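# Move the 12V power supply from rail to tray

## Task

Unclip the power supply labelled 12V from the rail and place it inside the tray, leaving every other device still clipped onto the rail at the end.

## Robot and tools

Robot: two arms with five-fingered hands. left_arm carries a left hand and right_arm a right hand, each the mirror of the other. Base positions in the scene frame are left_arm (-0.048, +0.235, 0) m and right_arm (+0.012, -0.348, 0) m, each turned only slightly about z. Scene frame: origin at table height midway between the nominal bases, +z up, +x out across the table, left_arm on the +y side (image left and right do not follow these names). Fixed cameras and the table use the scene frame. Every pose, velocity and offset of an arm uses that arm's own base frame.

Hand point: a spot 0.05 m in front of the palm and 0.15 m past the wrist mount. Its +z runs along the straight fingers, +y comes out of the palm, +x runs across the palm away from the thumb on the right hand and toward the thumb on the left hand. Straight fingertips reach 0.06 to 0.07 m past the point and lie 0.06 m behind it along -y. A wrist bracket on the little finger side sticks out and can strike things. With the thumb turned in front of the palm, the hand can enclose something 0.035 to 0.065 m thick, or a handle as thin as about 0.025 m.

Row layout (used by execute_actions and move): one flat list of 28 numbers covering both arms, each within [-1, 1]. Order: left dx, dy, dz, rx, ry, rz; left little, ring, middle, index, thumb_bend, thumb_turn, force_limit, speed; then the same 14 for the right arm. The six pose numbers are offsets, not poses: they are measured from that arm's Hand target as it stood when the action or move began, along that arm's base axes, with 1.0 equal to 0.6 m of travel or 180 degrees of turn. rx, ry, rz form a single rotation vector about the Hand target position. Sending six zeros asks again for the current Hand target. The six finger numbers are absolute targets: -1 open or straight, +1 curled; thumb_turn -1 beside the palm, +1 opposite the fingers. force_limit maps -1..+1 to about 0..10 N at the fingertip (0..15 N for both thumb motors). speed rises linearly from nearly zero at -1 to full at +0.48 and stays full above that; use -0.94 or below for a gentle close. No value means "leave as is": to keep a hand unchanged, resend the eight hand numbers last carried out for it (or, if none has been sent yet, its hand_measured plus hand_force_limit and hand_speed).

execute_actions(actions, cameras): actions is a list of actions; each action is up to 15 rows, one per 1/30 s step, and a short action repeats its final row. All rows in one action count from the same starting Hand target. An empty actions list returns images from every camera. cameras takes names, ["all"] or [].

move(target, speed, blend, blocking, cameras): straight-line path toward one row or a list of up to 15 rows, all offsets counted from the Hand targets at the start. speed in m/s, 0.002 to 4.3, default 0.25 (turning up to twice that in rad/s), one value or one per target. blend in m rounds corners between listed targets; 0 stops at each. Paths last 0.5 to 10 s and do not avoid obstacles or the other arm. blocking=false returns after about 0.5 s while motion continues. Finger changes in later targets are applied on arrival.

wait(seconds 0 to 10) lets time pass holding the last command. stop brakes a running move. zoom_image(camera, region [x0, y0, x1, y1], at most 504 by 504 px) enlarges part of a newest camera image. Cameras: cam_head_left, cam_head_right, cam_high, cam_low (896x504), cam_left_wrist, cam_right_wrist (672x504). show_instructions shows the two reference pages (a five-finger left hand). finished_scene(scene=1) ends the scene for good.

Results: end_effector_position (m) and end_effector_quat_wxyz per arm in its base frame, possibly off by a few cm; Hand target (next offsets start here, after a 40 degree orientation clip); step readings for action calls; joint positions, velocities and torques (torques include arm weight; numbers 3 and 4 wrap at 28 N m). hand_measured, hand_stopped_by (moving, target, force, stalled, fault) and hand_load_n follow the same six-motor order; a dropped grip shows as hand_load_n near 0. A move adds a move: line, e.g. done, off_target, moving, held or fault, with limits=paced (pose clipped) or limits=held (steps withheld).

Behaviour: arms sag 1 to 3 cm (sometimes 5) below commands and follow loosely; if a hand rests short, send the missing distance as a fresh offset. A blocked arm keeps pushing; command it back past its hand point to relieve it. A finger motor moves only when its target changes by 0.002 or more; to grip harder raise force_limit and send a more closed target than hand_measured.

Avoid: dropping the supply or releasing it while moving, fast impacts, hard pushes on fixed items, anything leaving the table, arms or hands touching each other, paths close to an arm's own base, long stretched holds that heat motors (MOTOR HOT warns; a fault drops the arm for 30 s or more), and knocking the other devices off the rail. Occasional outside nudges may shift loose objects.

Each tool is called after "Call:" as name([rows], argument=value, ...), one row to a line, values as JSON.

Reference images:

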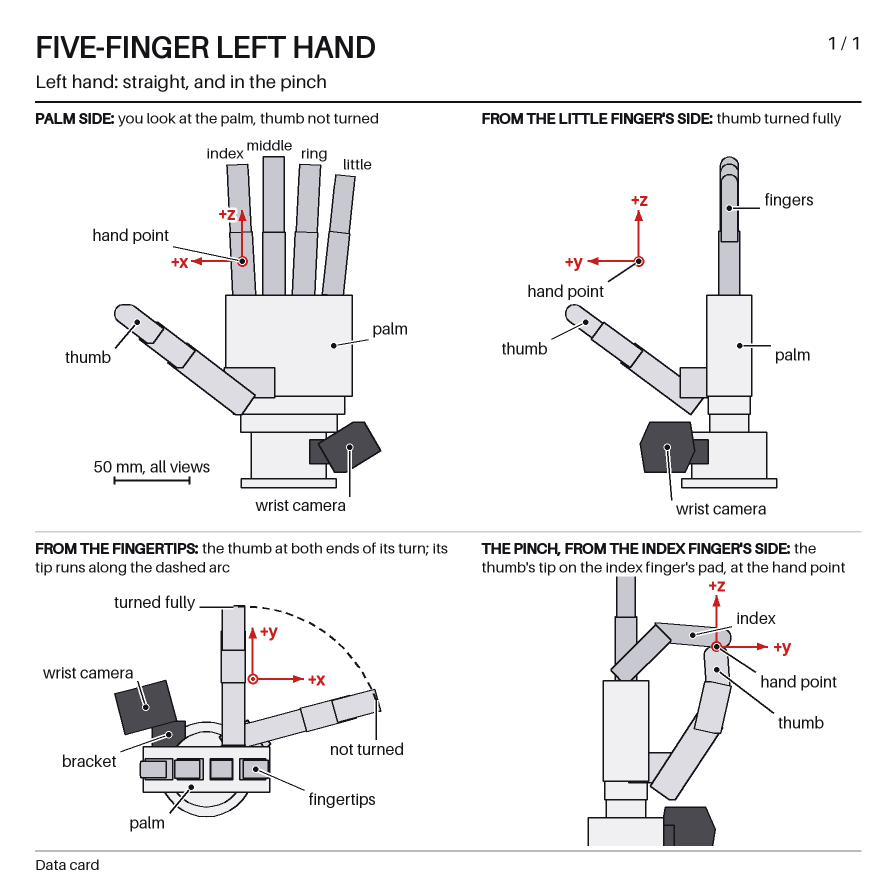

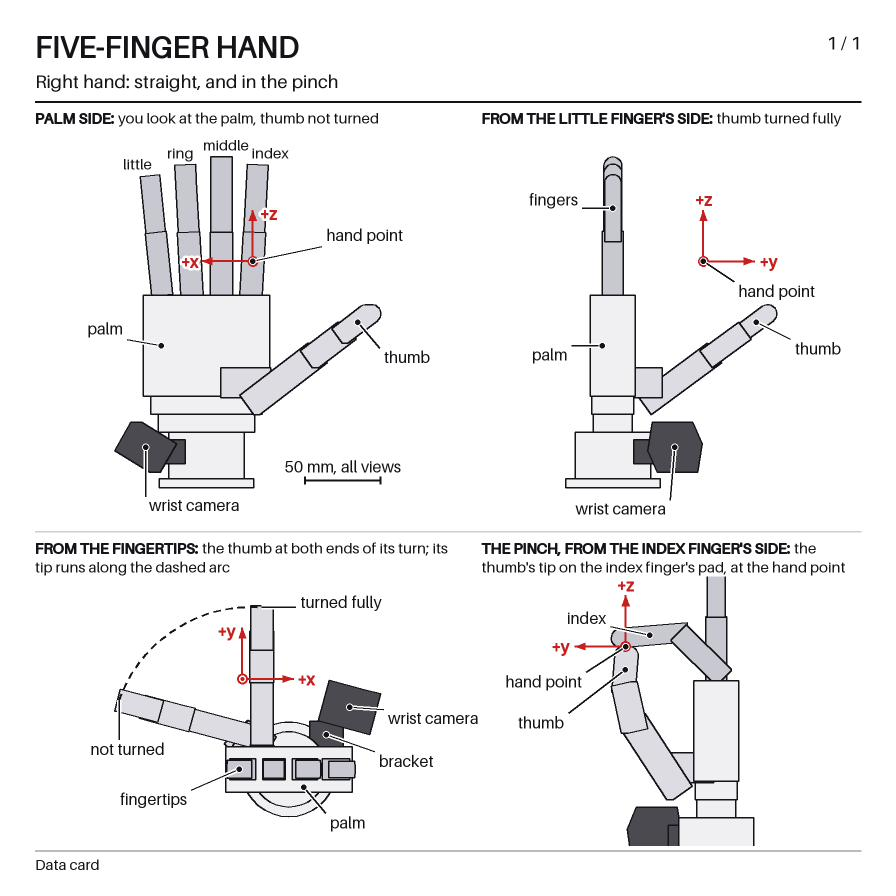

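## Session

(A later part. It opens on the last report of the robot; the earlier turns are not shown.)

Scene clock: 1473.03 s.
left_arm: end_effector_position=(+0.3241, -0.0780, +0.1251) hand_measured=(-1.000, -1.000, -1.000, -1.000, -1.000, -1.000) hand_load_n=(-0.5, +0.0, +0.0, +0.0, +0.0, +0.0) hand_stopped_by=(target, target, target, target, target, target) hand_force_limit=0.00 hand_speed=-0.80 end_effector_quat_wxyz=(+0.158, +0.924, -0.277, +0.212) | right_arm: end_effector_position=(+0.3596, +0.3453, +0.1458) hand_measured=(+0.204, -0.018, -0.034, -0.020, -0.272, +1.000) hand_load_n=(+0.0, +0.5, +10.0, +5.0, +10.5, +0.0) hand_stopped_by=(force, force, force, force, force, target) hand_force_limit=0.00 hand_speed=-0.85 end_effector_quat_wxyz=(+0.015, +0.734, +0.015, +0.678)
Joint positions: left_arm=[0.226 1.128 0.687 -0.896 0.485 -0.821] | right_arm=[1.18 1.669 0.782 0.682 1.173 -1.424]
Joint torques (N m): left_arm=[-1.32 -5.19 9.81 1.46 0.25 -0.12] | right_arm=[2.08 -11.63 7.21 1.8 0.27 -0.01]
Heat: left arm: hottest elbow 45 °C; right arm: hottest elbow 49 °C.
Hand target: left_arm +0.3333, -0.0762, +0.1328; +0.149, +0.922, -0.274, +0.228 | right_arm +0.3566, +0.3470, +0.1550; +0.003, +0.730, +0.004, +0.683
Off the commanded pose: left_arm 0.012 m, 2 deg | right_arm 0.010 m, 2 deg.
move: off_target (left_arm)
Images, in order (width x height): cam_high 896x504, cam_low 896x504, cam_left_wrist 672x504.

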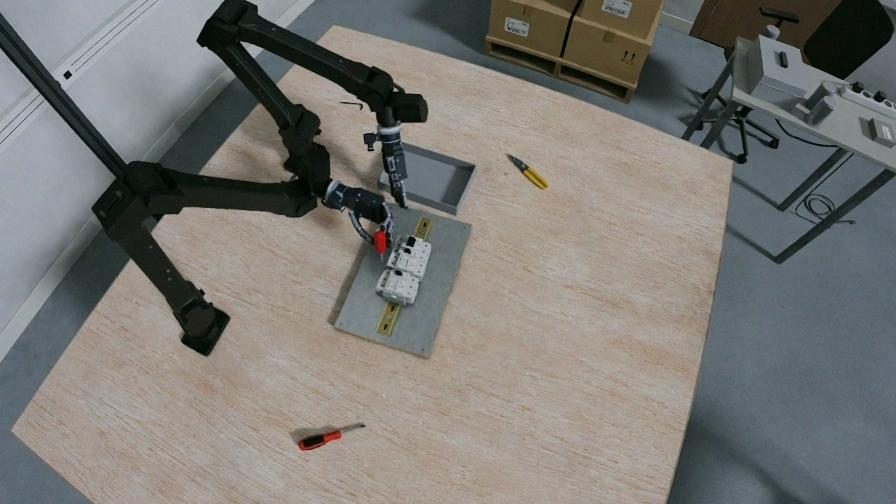

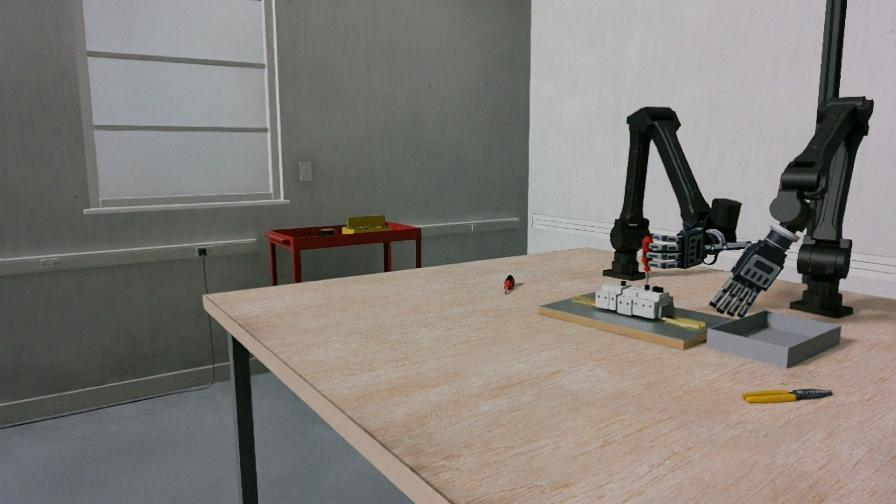

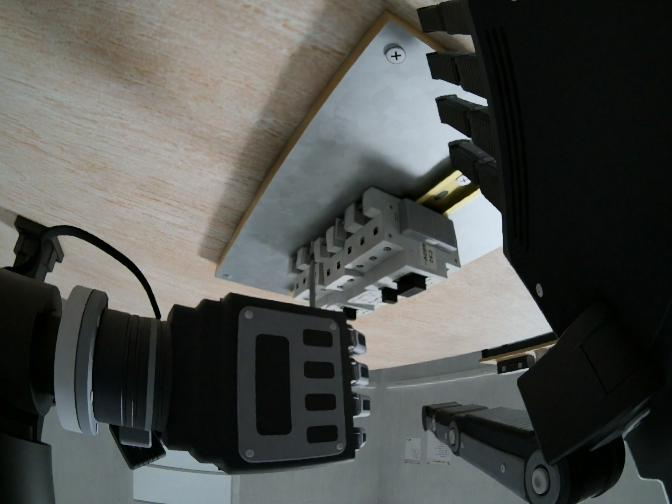

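Call:
move([
  [0,0,0,0,0,0, -1,-1,-1,-1,-1,-1,0,-0.8, 0.0,0.004,0.035,0,0.0,0, 0.3,0.3,0.3,0.3,0.3,1,0,-0.85],
  [0,0,0,0,0,0, -1,-1,-1,-1,-1,-1,0,-0.8, 0.048,0.0,0.03,0,0.0,0, 0.3,0.3,0.3,0.3,0.3,1,0,-0.85],
], cameras=["cam_high","cam_low","cam_left_wrist"], speed=0.05)

Call:
zoom_image(camera="cam_left_wrist", region=[280, 190, 400, 320])

Call:
zoom_image(camera="cam_high", region=[350, 210, 450, 310])

Scene clock: 1503.53 s.
left_arm: end_effector_position=(+0.3241, -0.0780, +0.1251) hand_measured=(-1.000, -1.000, -1.000, -1.000, -1.000, -1.000) hand_load_n=(+0.0, +0.0, +0.0, +0.0, +0.0, +0.0) hand_stopped_by=(target, target, target, target, target, target) hand_force_limit=0.00 hand_speed=-0.80 end_effector_quat_wxyz=(+0.158, +0.924, -0.277, +0.212) | right_arm: end_effector_position=(+0.3754, +0.3359, +0.1577) hand_measured=(+0.204, -0.018, -0.034, -0.020, -0.272, +1.000) hand_load_n=(+0.0, +0.5, +10.0, +5.0, +11.0, -0.5) hand_stopped_by=(force, force, force, force, force, target) hand_force_limit=0.00 hand_speed=-0.85 end_effector_quat_wxyz=(+0.012, +0.738, +0.017, +0.675)
Joint positions: left_arm=[0.226 1.128 0.687 -0.896 0.485 -0.821] | right_arm=[1.137 1.628 0.782 0.638 1.123 -1.424]
Joint torques (N m): left_arm=[-1.26 -5.83 9.76 1.42 0.2 -0.19] | right_arm=[-0.15 -9.88 11.32 1.98 -0.03 -0.28]
Heat: left arm: hottest elbow 45 °C; right arm: hottest elbow 47 °C.
Hand target: left_arm +0.3333, -0.0762, +0.1328; +0.149, +0.922, -0.274, +0.228 | right_arm +0.3854, +0.3470, +0.1730; +0.003, +0.730, +0.004, +0.683
Off the commanded pose: left_arm 0.012 m, 2 deg | right_arm 0.021 m, 2 deg.
move: off_target (left_arm, right_arm)
Images, in order (width x height): cam_high 896x504, cam_low 896x504, cam_left_wrist 672x504.

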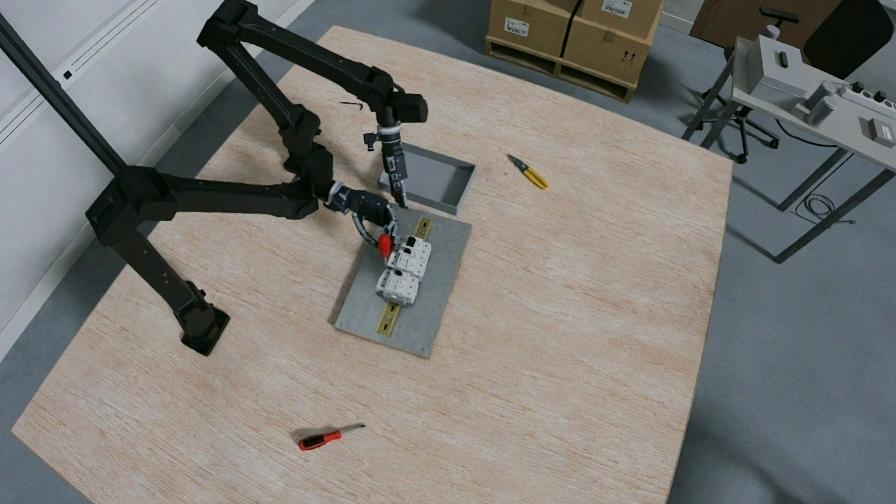

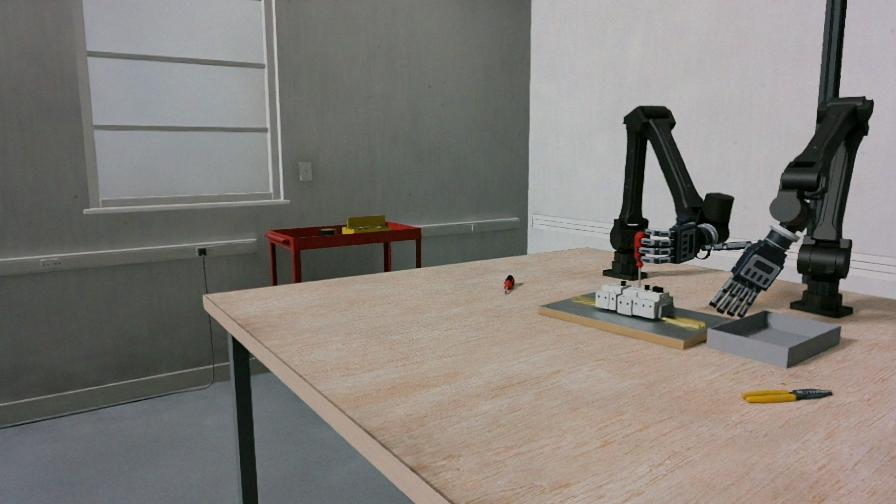

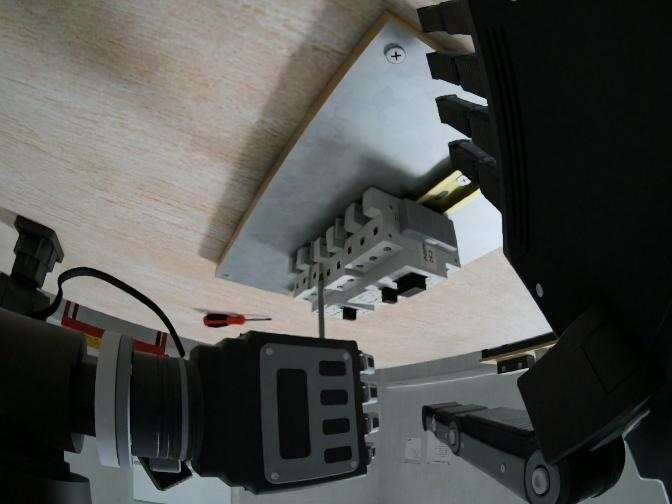

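Scaled by 3.877 from the camera's 672x504 image, which has a finer 960x720 frame.

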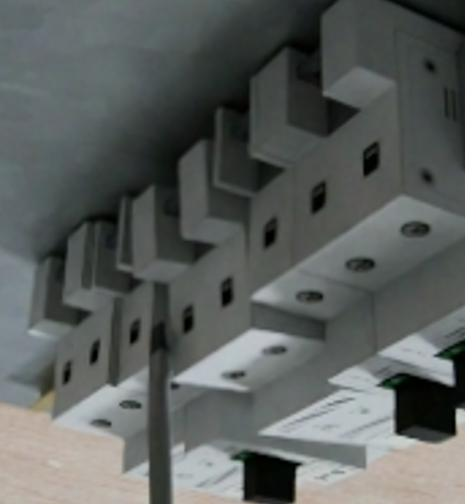

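Scaled by 5.040 from the camera's 896x504 image, which has a finer 1280x720 frame.

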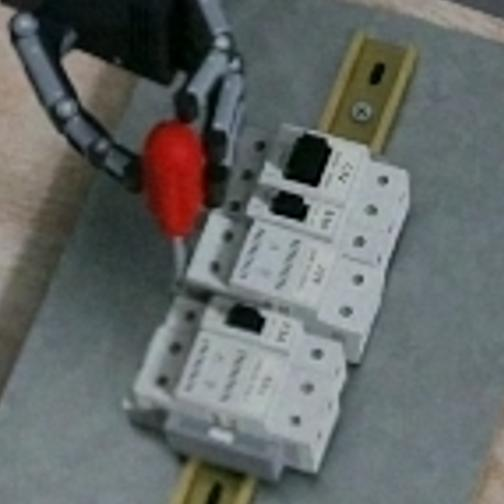

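Call:
move([
  [0,0,0,0,0,0, -1,-1,-1,-1,-1,-1,0,-0.8, -0.03,0.03,0.005,0,0.0,0, 0.3,0.3,0.3,0.3,0.3,1,0,-0.85],
  [0,0,0,0,0,0, -1,-1,-1,-1,-1,-1,0,-0.8, 0.005,0.022,0.005,0,0.0,0, 0.3,0.3,0.3,0.3,0.3,1,0,-0.85],
], cameras=["cam_high","cam_low","cam_left_wrist"], speed=0.05)

Call:
zoom_image(camera="cam_left_wrist", region=[280, 190, 400, 320])

Call:
zoom_image(camera="cam_high", region=[350, 210, 450, 310])

Scene clock: 1509.83 s.
left_arm: end_effector_position=(+0.3241, -0.0780, +0.1251) hand_measured=(-1.000, -1.000, -1.000, -1.000, -1.000, -1.000) hand_load_n=(+0.0, +0.0, +0.0, +0.0, +0.0, +0.0) hand_stopped_by=(target, target, target, target, target, target) hand_force_limit=0.00 hand_speed=-0.80 end_effector_quat_wxyz=(+0.158, +0.924, -0.277, +0.212) | right_arm: end_effector_position=(+0.3767, +0.3469, +0.1586) hand_measured=(+0.204, -0.018, -0.034, -0.020, -0.272, +1.000) hand_load_n=(+0.0, +0.0, +10.0, +5.5, +10.5, +0.0) hand_stopped_by=(force, force, force, force, force, target) hand_force_limit=0.00 hand_speed=-0.85 end_effector_quat_wxyz=(+0.011, +0.737, +0.018, +0.675)
Joint positions: left_arm=[0.226 1.128 0.687 -0.896 0.485 -0.821] | right_arm=[1.144 1.648 0.811 0.63 1.129 -1.424]
Joint torques (N m): left_arm=[-1.38 -5.19 9.61 1.32 0.18 -0.13] | right_arm=[-0.67 -9.99 12.36 1.73 -0.01 -0.21]
Heat: left arm: hottest elbow 45 °C; right arm: hottest elbow 48 °C.
Hand target: left_arm +0.3333, -0.0762, +0.1328; +0.149, +0.922, -0.274, +0.228 | right_arm +0.3884, +0.3602, +0.1760; +0.003, +0.730, +0.004, +0.683
Off the commanded pose: left_arm 0.012 m, 2 deg | right_arm 0.025 m, 2 deg.
move: off_target (left_arm, right_arm)
Images, in order (width x height): cam_high 896x504, cam_low 896x504, cam_left_wrist 672x504.

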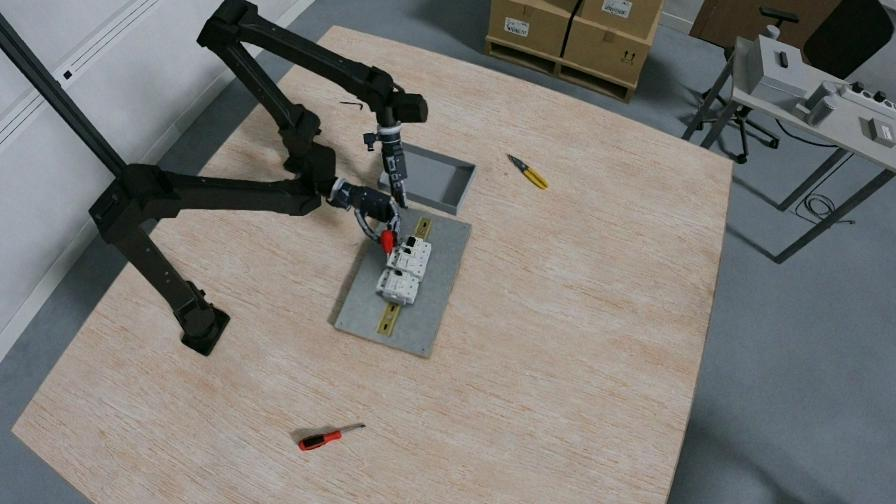

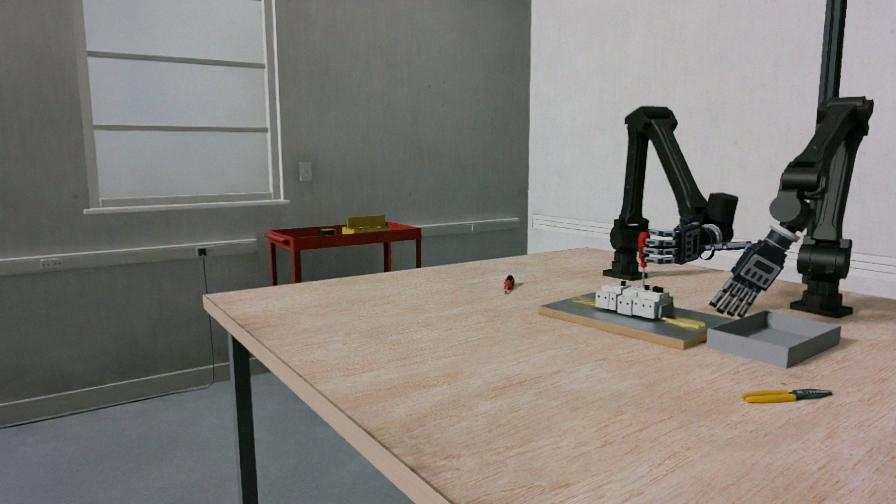

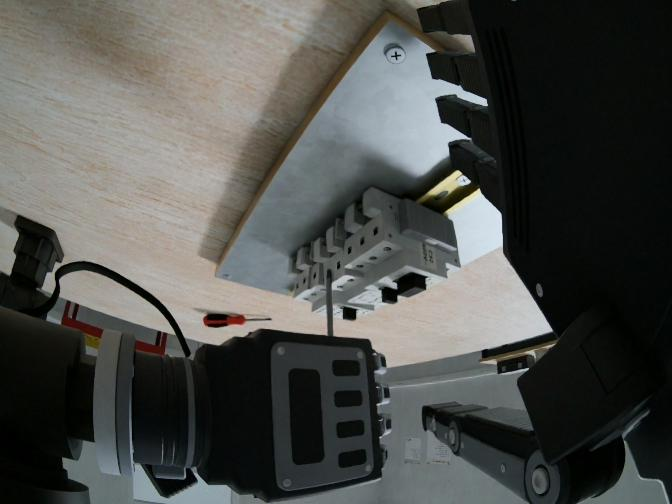

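Scaled by 3.877 from the camera's 672x504 image, which has a finer 960x720 frame.

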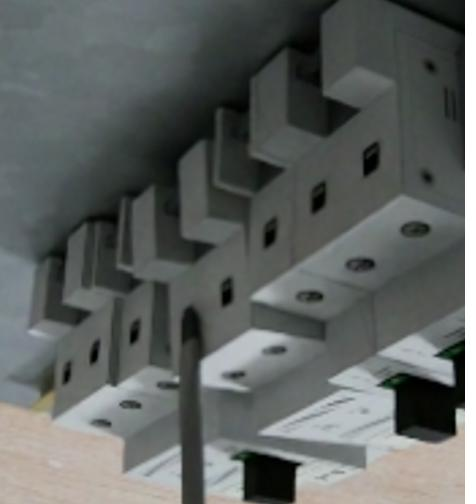

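Scaled by 5.040 from the camera's 896x504 image, which has a finer 1280x720 frame.

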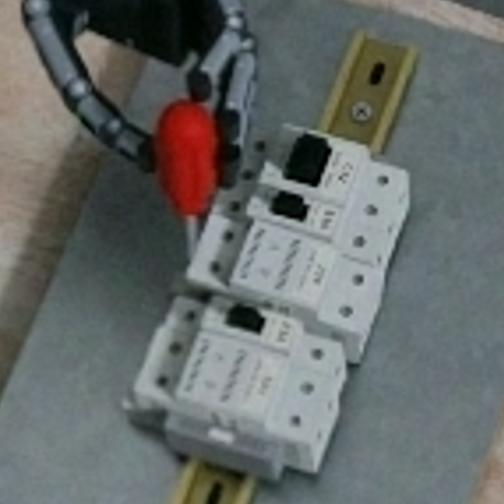

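Call:
move(target=[0,0,0,0,0,0, -1,-1,-1,-1,-1,-1,0,-0.8, 0.015,0.002,0.012,0,0.0,0, 0.3,0.3,0.3,0.3,0.3,1,0,-0.85], cameras=["cam_left_wrist"], speed=0.04)

Call:
zoom_image(camera="cam_left_wrist", region=[280, 190, 400, 320])

Scene clock: 1515.27 s.
left_arm: end_effector_position=(+0.3241, -0.0780, +0.1251) hand_measured=(-1.000, -1.000, -1.000, -1.000, -1.000, -1.000) hand_load_n=(+0.0, +0.0, +0.0, +0.0, +0.0, +0.0) hand_stopped_by=(target, target, target, target, target, target) hand_force_limit=0.00 hand_speed=-0.80 end_effector_quat_wxyz=(+0.158, +0.924, -0.277, +0.212) | right_arm: end_effector_position=(+0.3814, +0.3531, +0.1638) hand_measured=(+0.204, -0.018, -0.034, -0.018, -0.272, +1.000) hand_load_n=(+0.0, +1.5, +9.5, +5.0, +11.5, -3.0) hand_stopped_by=(force, force, force, force, force, target) hand_force_limit=0.00 hand_speed=-0.85 end_effector_quat_wxyz=(+0.003, +0.736, +0.018, +0.676)
Joint positions: left_arm=[0.226 1.128 0.687 -0.896 0.485 -0.821] | right_arm=[1.14 1.648 0.828 0.627 1.113 -1.426]
Joint torques (N m): left_arm=[-1.73 -5.25 9.92 1.46 0.23 -0.14] | right_arm=[-0.73 -10.29 12.68 0.96 -0.12 -0.32]
Heat: left arm: hottest elbow 45 °C; right arm: hottest elbow 48 °C.
Hand target: left_arm +0.3333, -0.0762, +0.1328; +0.149, +0.922, -0.274, +0.228 | right_arm +0.3974, +0.3614, +0.1832; +0.003, +0.730, +0.004, +0.683
Off the commanded pose: left_arm 0.012 m, 2 deg | right_arm 0.026 m, 2 deg.
move: off_target (left_arm, right_arm)
Images, in order (width x height): cam_left_wrist 672x504.

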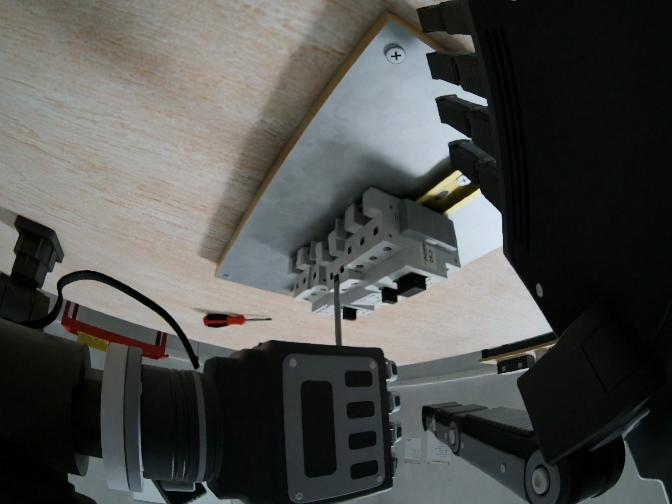

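Scaled by 3.877 from the camera's 672x504 image, which has a finer 960x720 frame.

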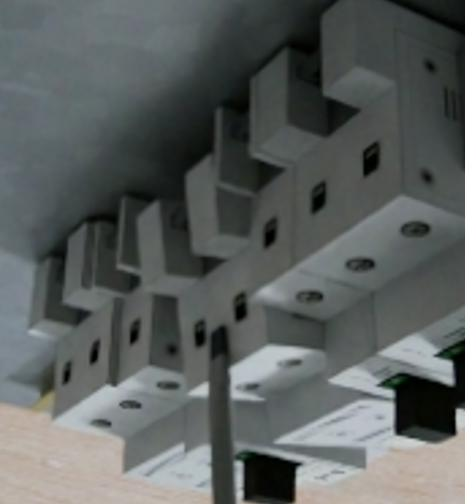

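Call:
move(target=[0,0,0,0,0,0, -1,-1,-1,-1,-1,-1,0,-0.8, 0.012,-0.004,0.0,0,0.0,0, 0.3,0.3,0.3,0.3,0.3,1,0,-0.85], cameras=["cam_left_wrist","cam_high","cam_low"], speed=0.04)

Call:
zoom_image(camera="cam_left_wrist", region=[280, 190, 400, 320])

Call:
zoom_image(camera="cam_high", region=[350, 210, 450, 310])

Scene clock: 1521.30 s.
left_arm: end_effector_position=(+0.3241, -0.0780, +0.1251) hand_measured=(-1.000, -1.000, -1.000, -1.000, -1.000, -1.000) hand_load_n=(+0.0, +0.0, +0.0, +0.0, +0.0, +0.0) hand_stopped_by=(target, target, target, target, target, target) hand_force_limit=0.00 hand_speed=-0.80 end_effector_quat_wxyz=(+0.158, +0.924, -0.277, +0.212) | right_arm: end_effector_position=(+0.3892, +0.3500, +0.1647) hand_measured=(+0.204, -0.018, -0.034, -0.018, -0.272, +1.000) hand_load_n=(+0.0, +1.0, +10.0, +5.5, +11.0, +0.0) hand_stopped_by=(force, force, force, force, force, target) hand_force_limit=0.00 hand_speed=-0.85 end_effector_quat_wxyz=(+0.005, +0.737, +0.018, +0.676)
Joint positions: left_arm=[0.226 1.128 0.687 -0.896 0.485 -0.821] | right_arm=[1.121 1.648 0.831 0.627 1.096 -1.433]
Joint torques (N m): left_arm=[-1.49 -4.84 9.78 1.48 0.28 -0.2] | right_arm=[-0.85 -10.23 12.7 1.1 0 -0.24]
Heat: left arm: hottest elbow 45 °C; right arm: hottest elbow 48 °C.
Hand target: left_arm +0.3333, -0.0762, +0.1328; +0.149, +0.922, -0.274, +0.228 | right_arm +0.4046, +0.3590, +0.1832; +0.003, +0.730, +0.004, +0.683
Off the commanded pose: left_arm 0.012 m, 2 deg | right_arm 0.026 m, 2 deg.
move: off_target (left_arm, right_arm)
Images, in order (width x height): cam_high 896x504, cam_low 896x504, cam_left_wrist 672x504.

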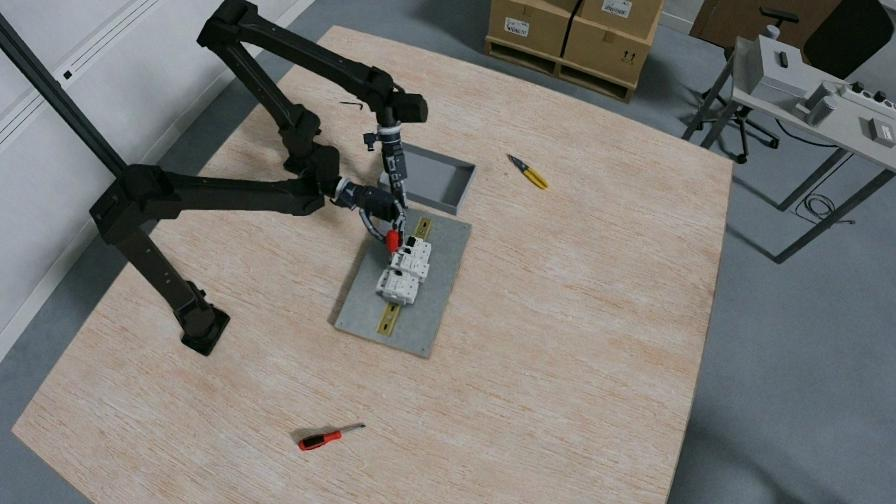

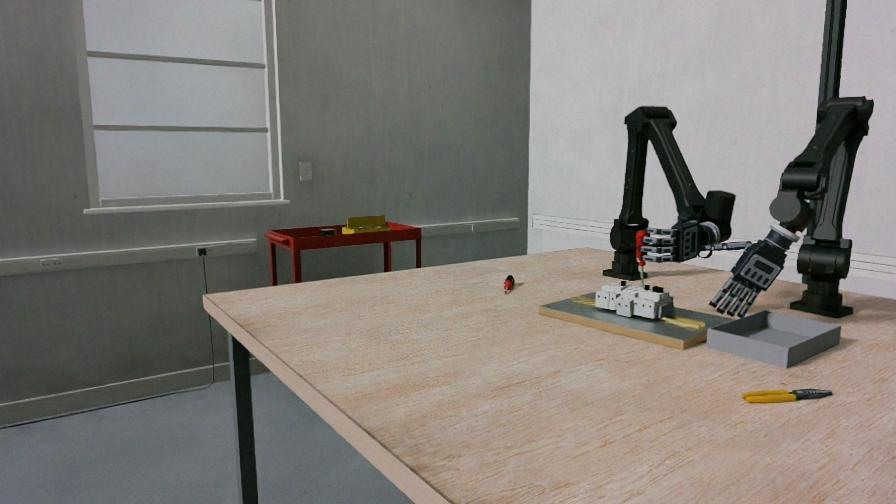

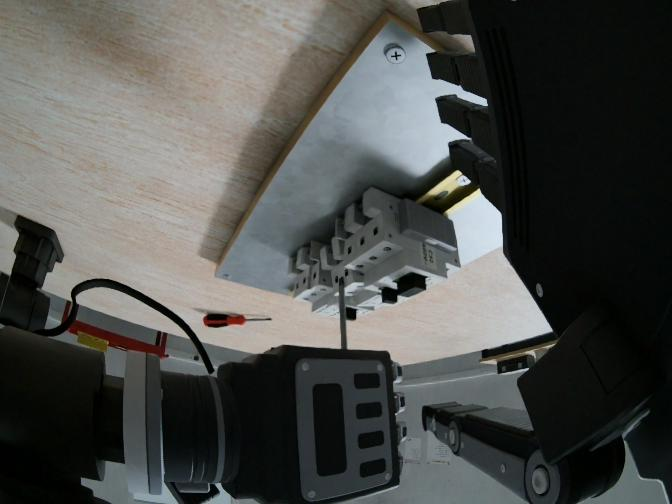

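Scaled by 3.877 from the camera's 672x504 image, which has a finer 960x720 frame.

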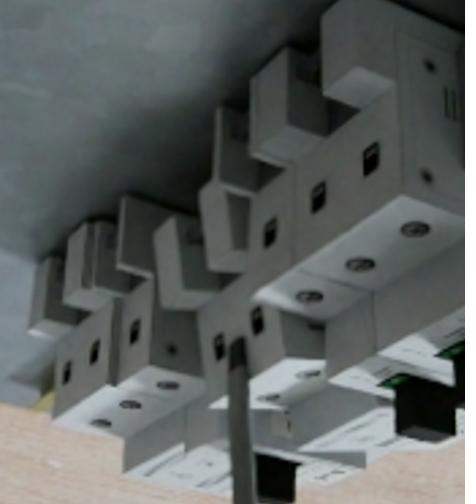

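Scaled by 5.040 from the camera's 896x504 image, which has a finer 1280x720 frame.

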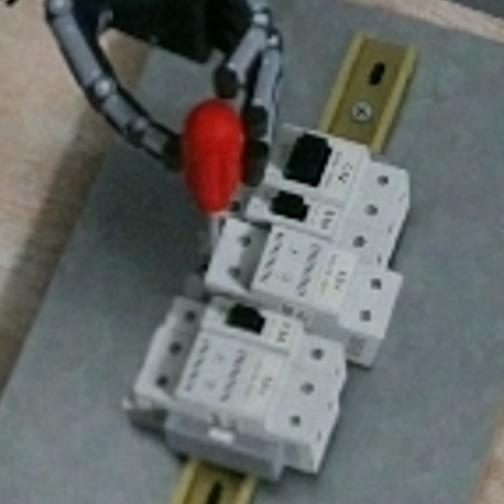

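Call:
move(target=[0,0,0,0,0,0, -1,-1,-1,-1,-1,-1,0,-0.8, -0.06,0.0,0.01,0,0.0,0, 0.3,0.3,0.3,0.3,0.3,1,0,-0.85], cameras=["cam_left_wrist","cam_high","cam_low","cam_head_left"], speed=0.05)

Call:
zoom_image(camera="cam_left_wrist", region=[280, 190, 400, 320])

Call:
zoom_image(camera="cam_high", region=[350, 210, 450, 310])

Call:
zoom_image(camera="cam_low", region=[580, 250, 720, 350])

Scene clock: 1528.43 s.
left_arm: end_effector_position=(+0.3241, -0.0780, +0.1251) hand_measured=(-1.000, -1.000, -1.000, -1.000, -1.000, -1.000) hand_load_n=(+0.0, +0.0, +0.0, +0.0, +0.0, +0.0) hand_stopped_by=(target, target, target, target, target, target) hand_force_limit=0.00 hand_speed=-0.80 end_effector_quat_wxyz=(+0.158, +0.924, -0.277, +0.212) | right_arm: end_effector_position=(+0.3692, +0.3523, +0.1746) hand_measured=(+0.204, -0.018, -0.034, -0.018, -0.272, +1.000) hand_load_n=(+0.0, +0.0, +10.0, +4.5, +10.5, +1.5) hand_stopped_by=(force, force, force, force, force, target) hand_force_limit=0.00 hand_speed=-0.85 end_effector_quat_wxyz=(+0.015, +0.734, +0.016, +0.679)
Joint positions: left_arm=[0.226 1.128 0.687 -0.896 0.485 -0.821] | right_arm=[1.166 1.625 0.831 0.596 1.159 -1.433]
Joint torques (N m): left_arm=[-1.08 -4.89 9.95 1.46 0.25 -0.15] | right_arm=[1.55 -11.58 9.99 0.94 0.28 -0.07]
Heat: left arm: hottest elbow 45 °C; right arm: hottest elbow 50 °C.
Hand target: left_arm +0.3333, -0.0762, +0.1328; +0.149, +0.922, -0.274, +0.228 | right_arm +0.3686, +0.3590, +0.1892; +0.003, +0.730, +0.004, +0.683
Off the commanded pose: left_arm 0.012 m, 2 deg | right_arm 0.016 m, 2 deg.
move: off_target (left_arm, right_arm)
Images, in order (width x height): cam_head_left 896x504, cam_high 896x504, cam_low 896x504, cam_left_wrist 672x504.

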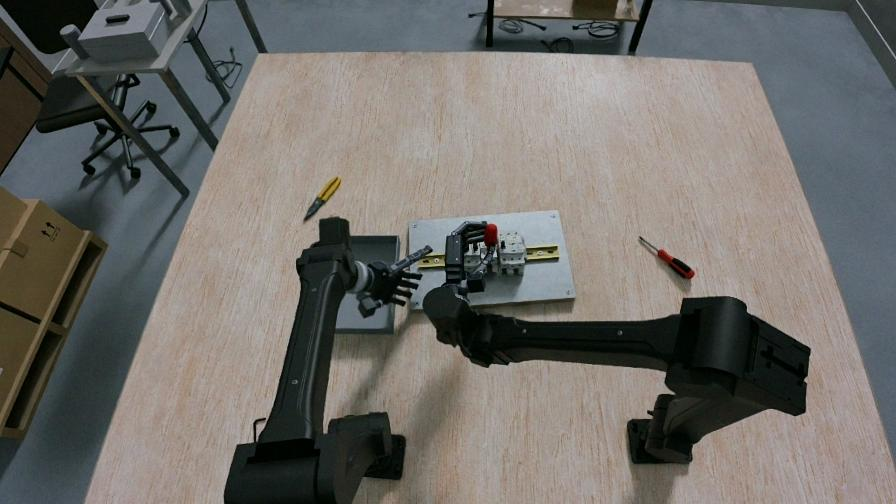

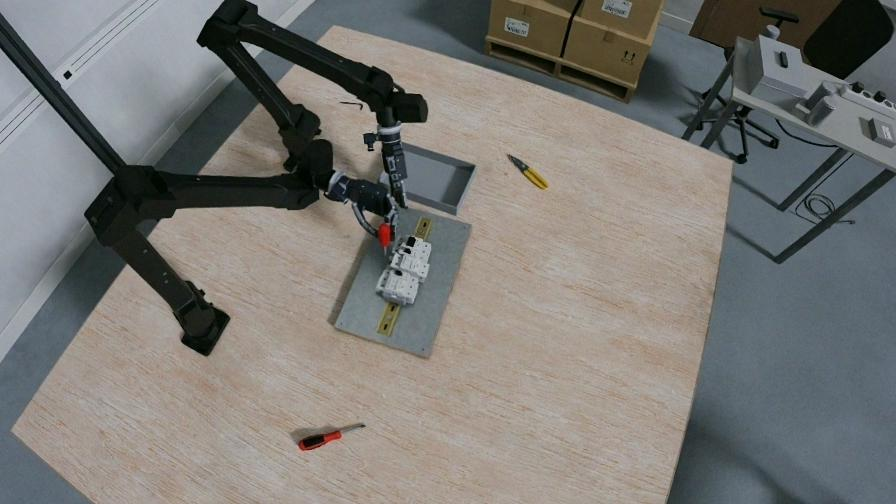

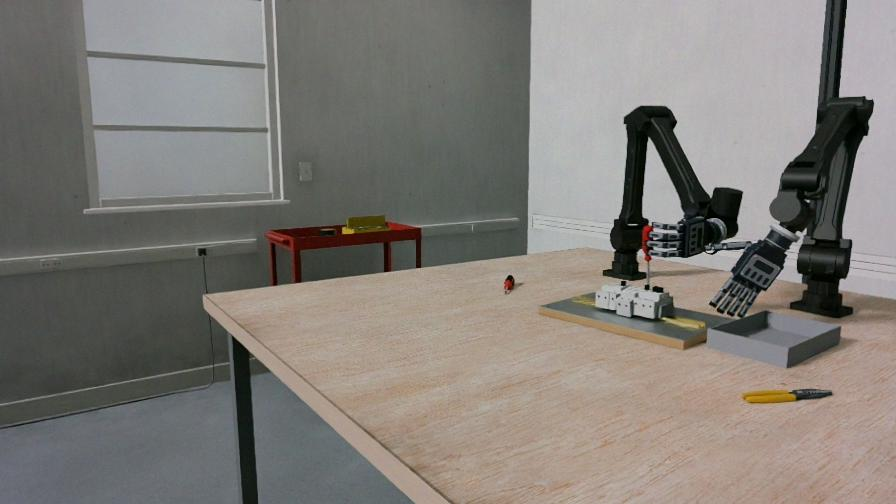

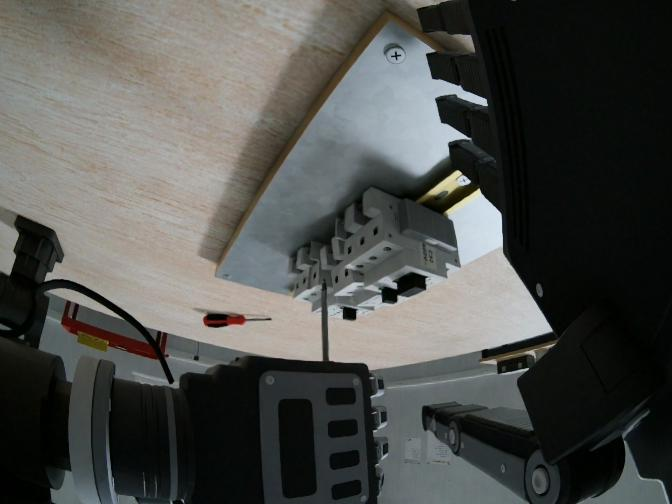

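Scaled by 3.877 from the camera's 672x504 image, which has a finer 960x720 frame.

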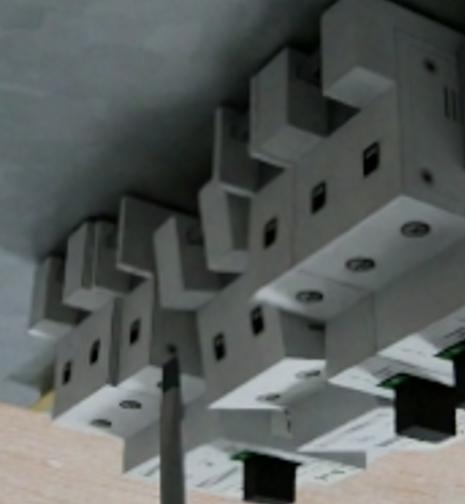

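Scaled by 5.040 from the camera's 896x504 image, which has a finer 1280x720 frame.

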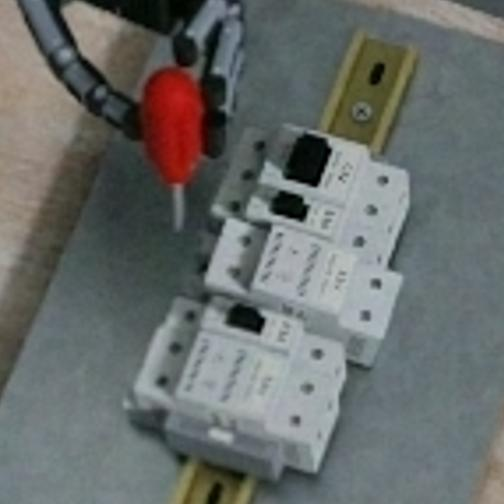

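Scaled by 3.600 from the camera's 896x504 image, which has a finer 1280x720 frame.

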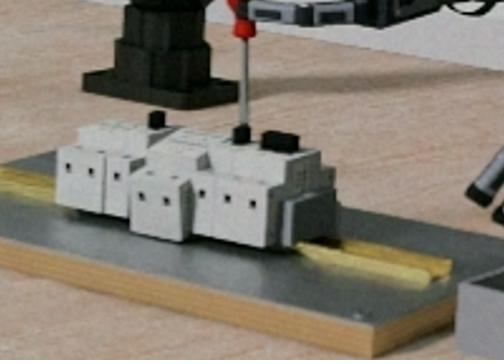

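Call:
move([
  [0,0,0,0,0,0, -1,-1,-1,-1,-1,-1,0,-0.8, -0.064,-0.048,0.168,0,0.0,0, 0.3,0.3,0.3,0.3,0.3,1,0,-0.85],
  [0,0,0,0,0,0, -1,-1,-1,-1,-1,-1,0,-0.8, -0.164,-0.432,0.151,0.4494,0.2031,-0.139, 0.3,0.3,0.3,0.3,0.3,1,0,-0.85],
  [0,0,0,0,0,0, -1,-1,-1,-1,-1,-1,0,-0.8, -0.142,-0.555,-0.20,0.4494,0.2031,-0.139, 0.3,0.3,0.3,0.3,0.3,1,0,-0.85],
], cameras=["cam_right_wrist","cam_high","cam_low","cam_head_left"], speed=[0.12,0.3,0.15], blend=[0.03,0.03,0])

Call:
zoom_image(camera="cam_high", region=[350, 210, 450, 310])

Call:
zoom_image(camera="cam_low", region=[520, 220, 720, 350])

Scene clock: 1550.30 s.
left_arm: end_effector_position=(+0.3241, -0.0780, +0.1251) hand_measured=(-1.000, -1.000, -1.000, -1.000, -1.000, -1.000) hand_load_n=(+0.0, +0.0, +0.0, +0.0, +0.0, +0.0) hand_stopped_by=(target, target, target, target, target, target) hand_force_limit=0.00 hand_speed=-0.80 end_effector_quat_wxyz=(+0.158, +0.924, -0.277, +0.212) | right_arm: end_effector_position=(+0.2742, +0.0295, +0.0608) hand_measured=(+0.204, -0.018, -0.034, -0.018, -0.272, +1.000) hand_load_n=(+0.0, +0.5, +9.5, +6.0, +11.5, +0.5) hand_stopped_by=(force, force, force, force, force, target) hand_force_limit=0.00 hand_speed=-0.85 end_effector_quat_wxyz=(-0.317, +0.707, -0.580, +0.251)
Joint positions: left_arm=[0.226 1.128 0.687 -0.896 0.485 -0.821] | right_arm=[-0.129 0.683 0.321 -0.407 -0.252 -0.218]
Joint torques (N m): left_arm=[-1.61 -4.78 9.88 1.57 0.22 -0.15] | right_arm=[-0.09 0.15 11.12 2.44 -0.39 -0.17]
Heat: left arm: hottest elbow 45 °C; right arm: hottest elbow 52 °C.
Hand target: left_arm +0.3333, -0.0762, +0.1328; +0.149, +0.922, -0.274, +0.228 | right_arm +0.2834, +0.0260, +0.0692; -0.327, +0.704, -0.571, +0.267
Off the commanded pose: left_arm 0.012 m, 2 deg | right_arm 0.013 m, 2 deg.
move: off_target (left_arm, right_arm)
Images, in order (width x height): cam_head_left 896x504, cam_high 896x504, cam_low 896x504, cam_right_wrist 672x504.

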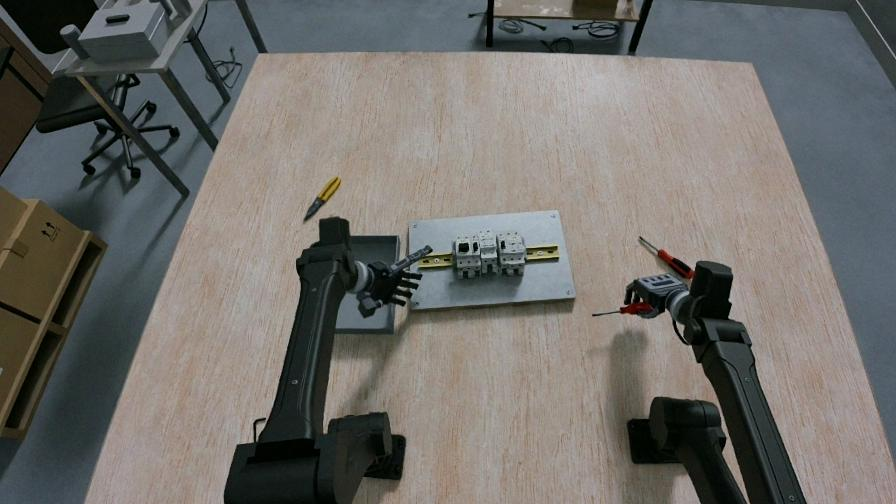

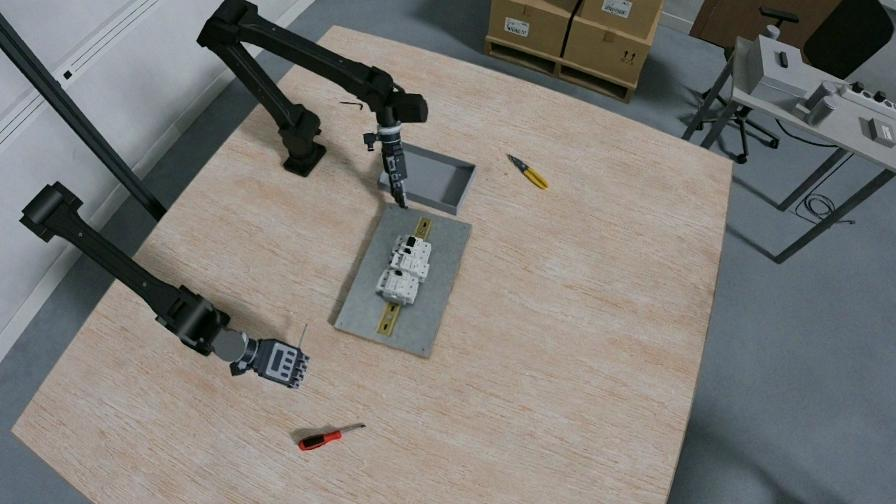

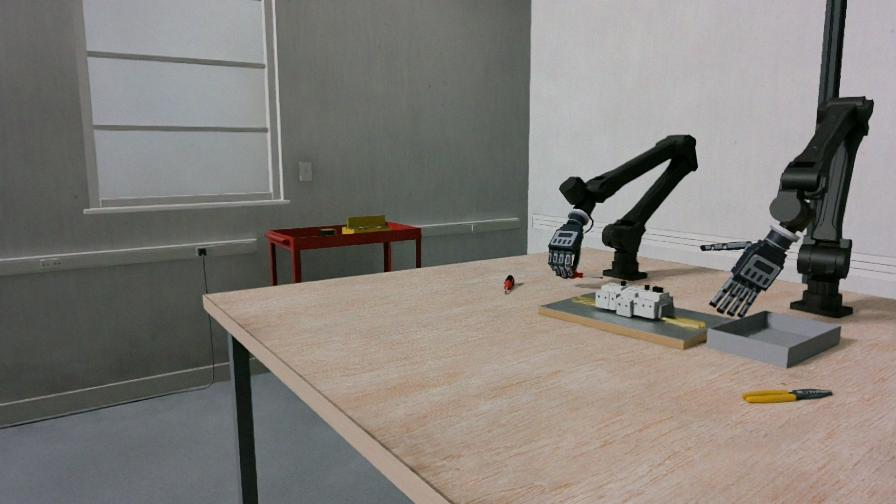

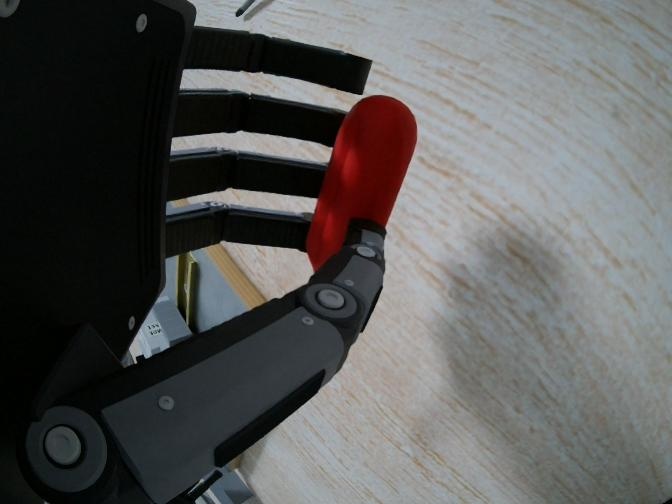

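Scaled by 5.040 from the camera's 896x504 image, which has a finer 1280x720 frame.

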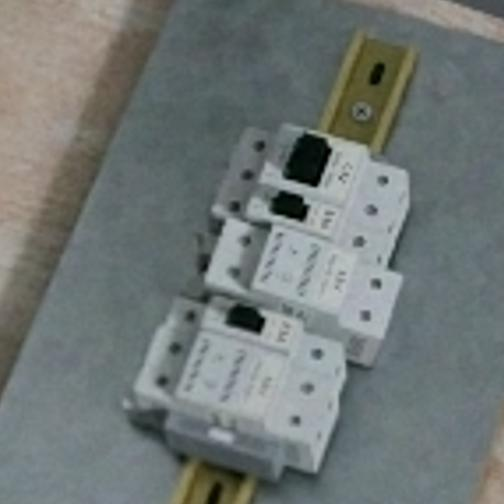

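Scaled by 2.520 from the camera's 896x504 image, which has a finer 1280x720 frame.

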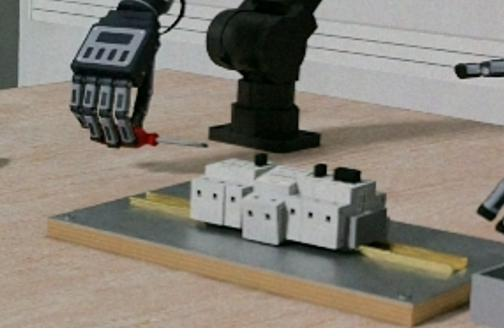

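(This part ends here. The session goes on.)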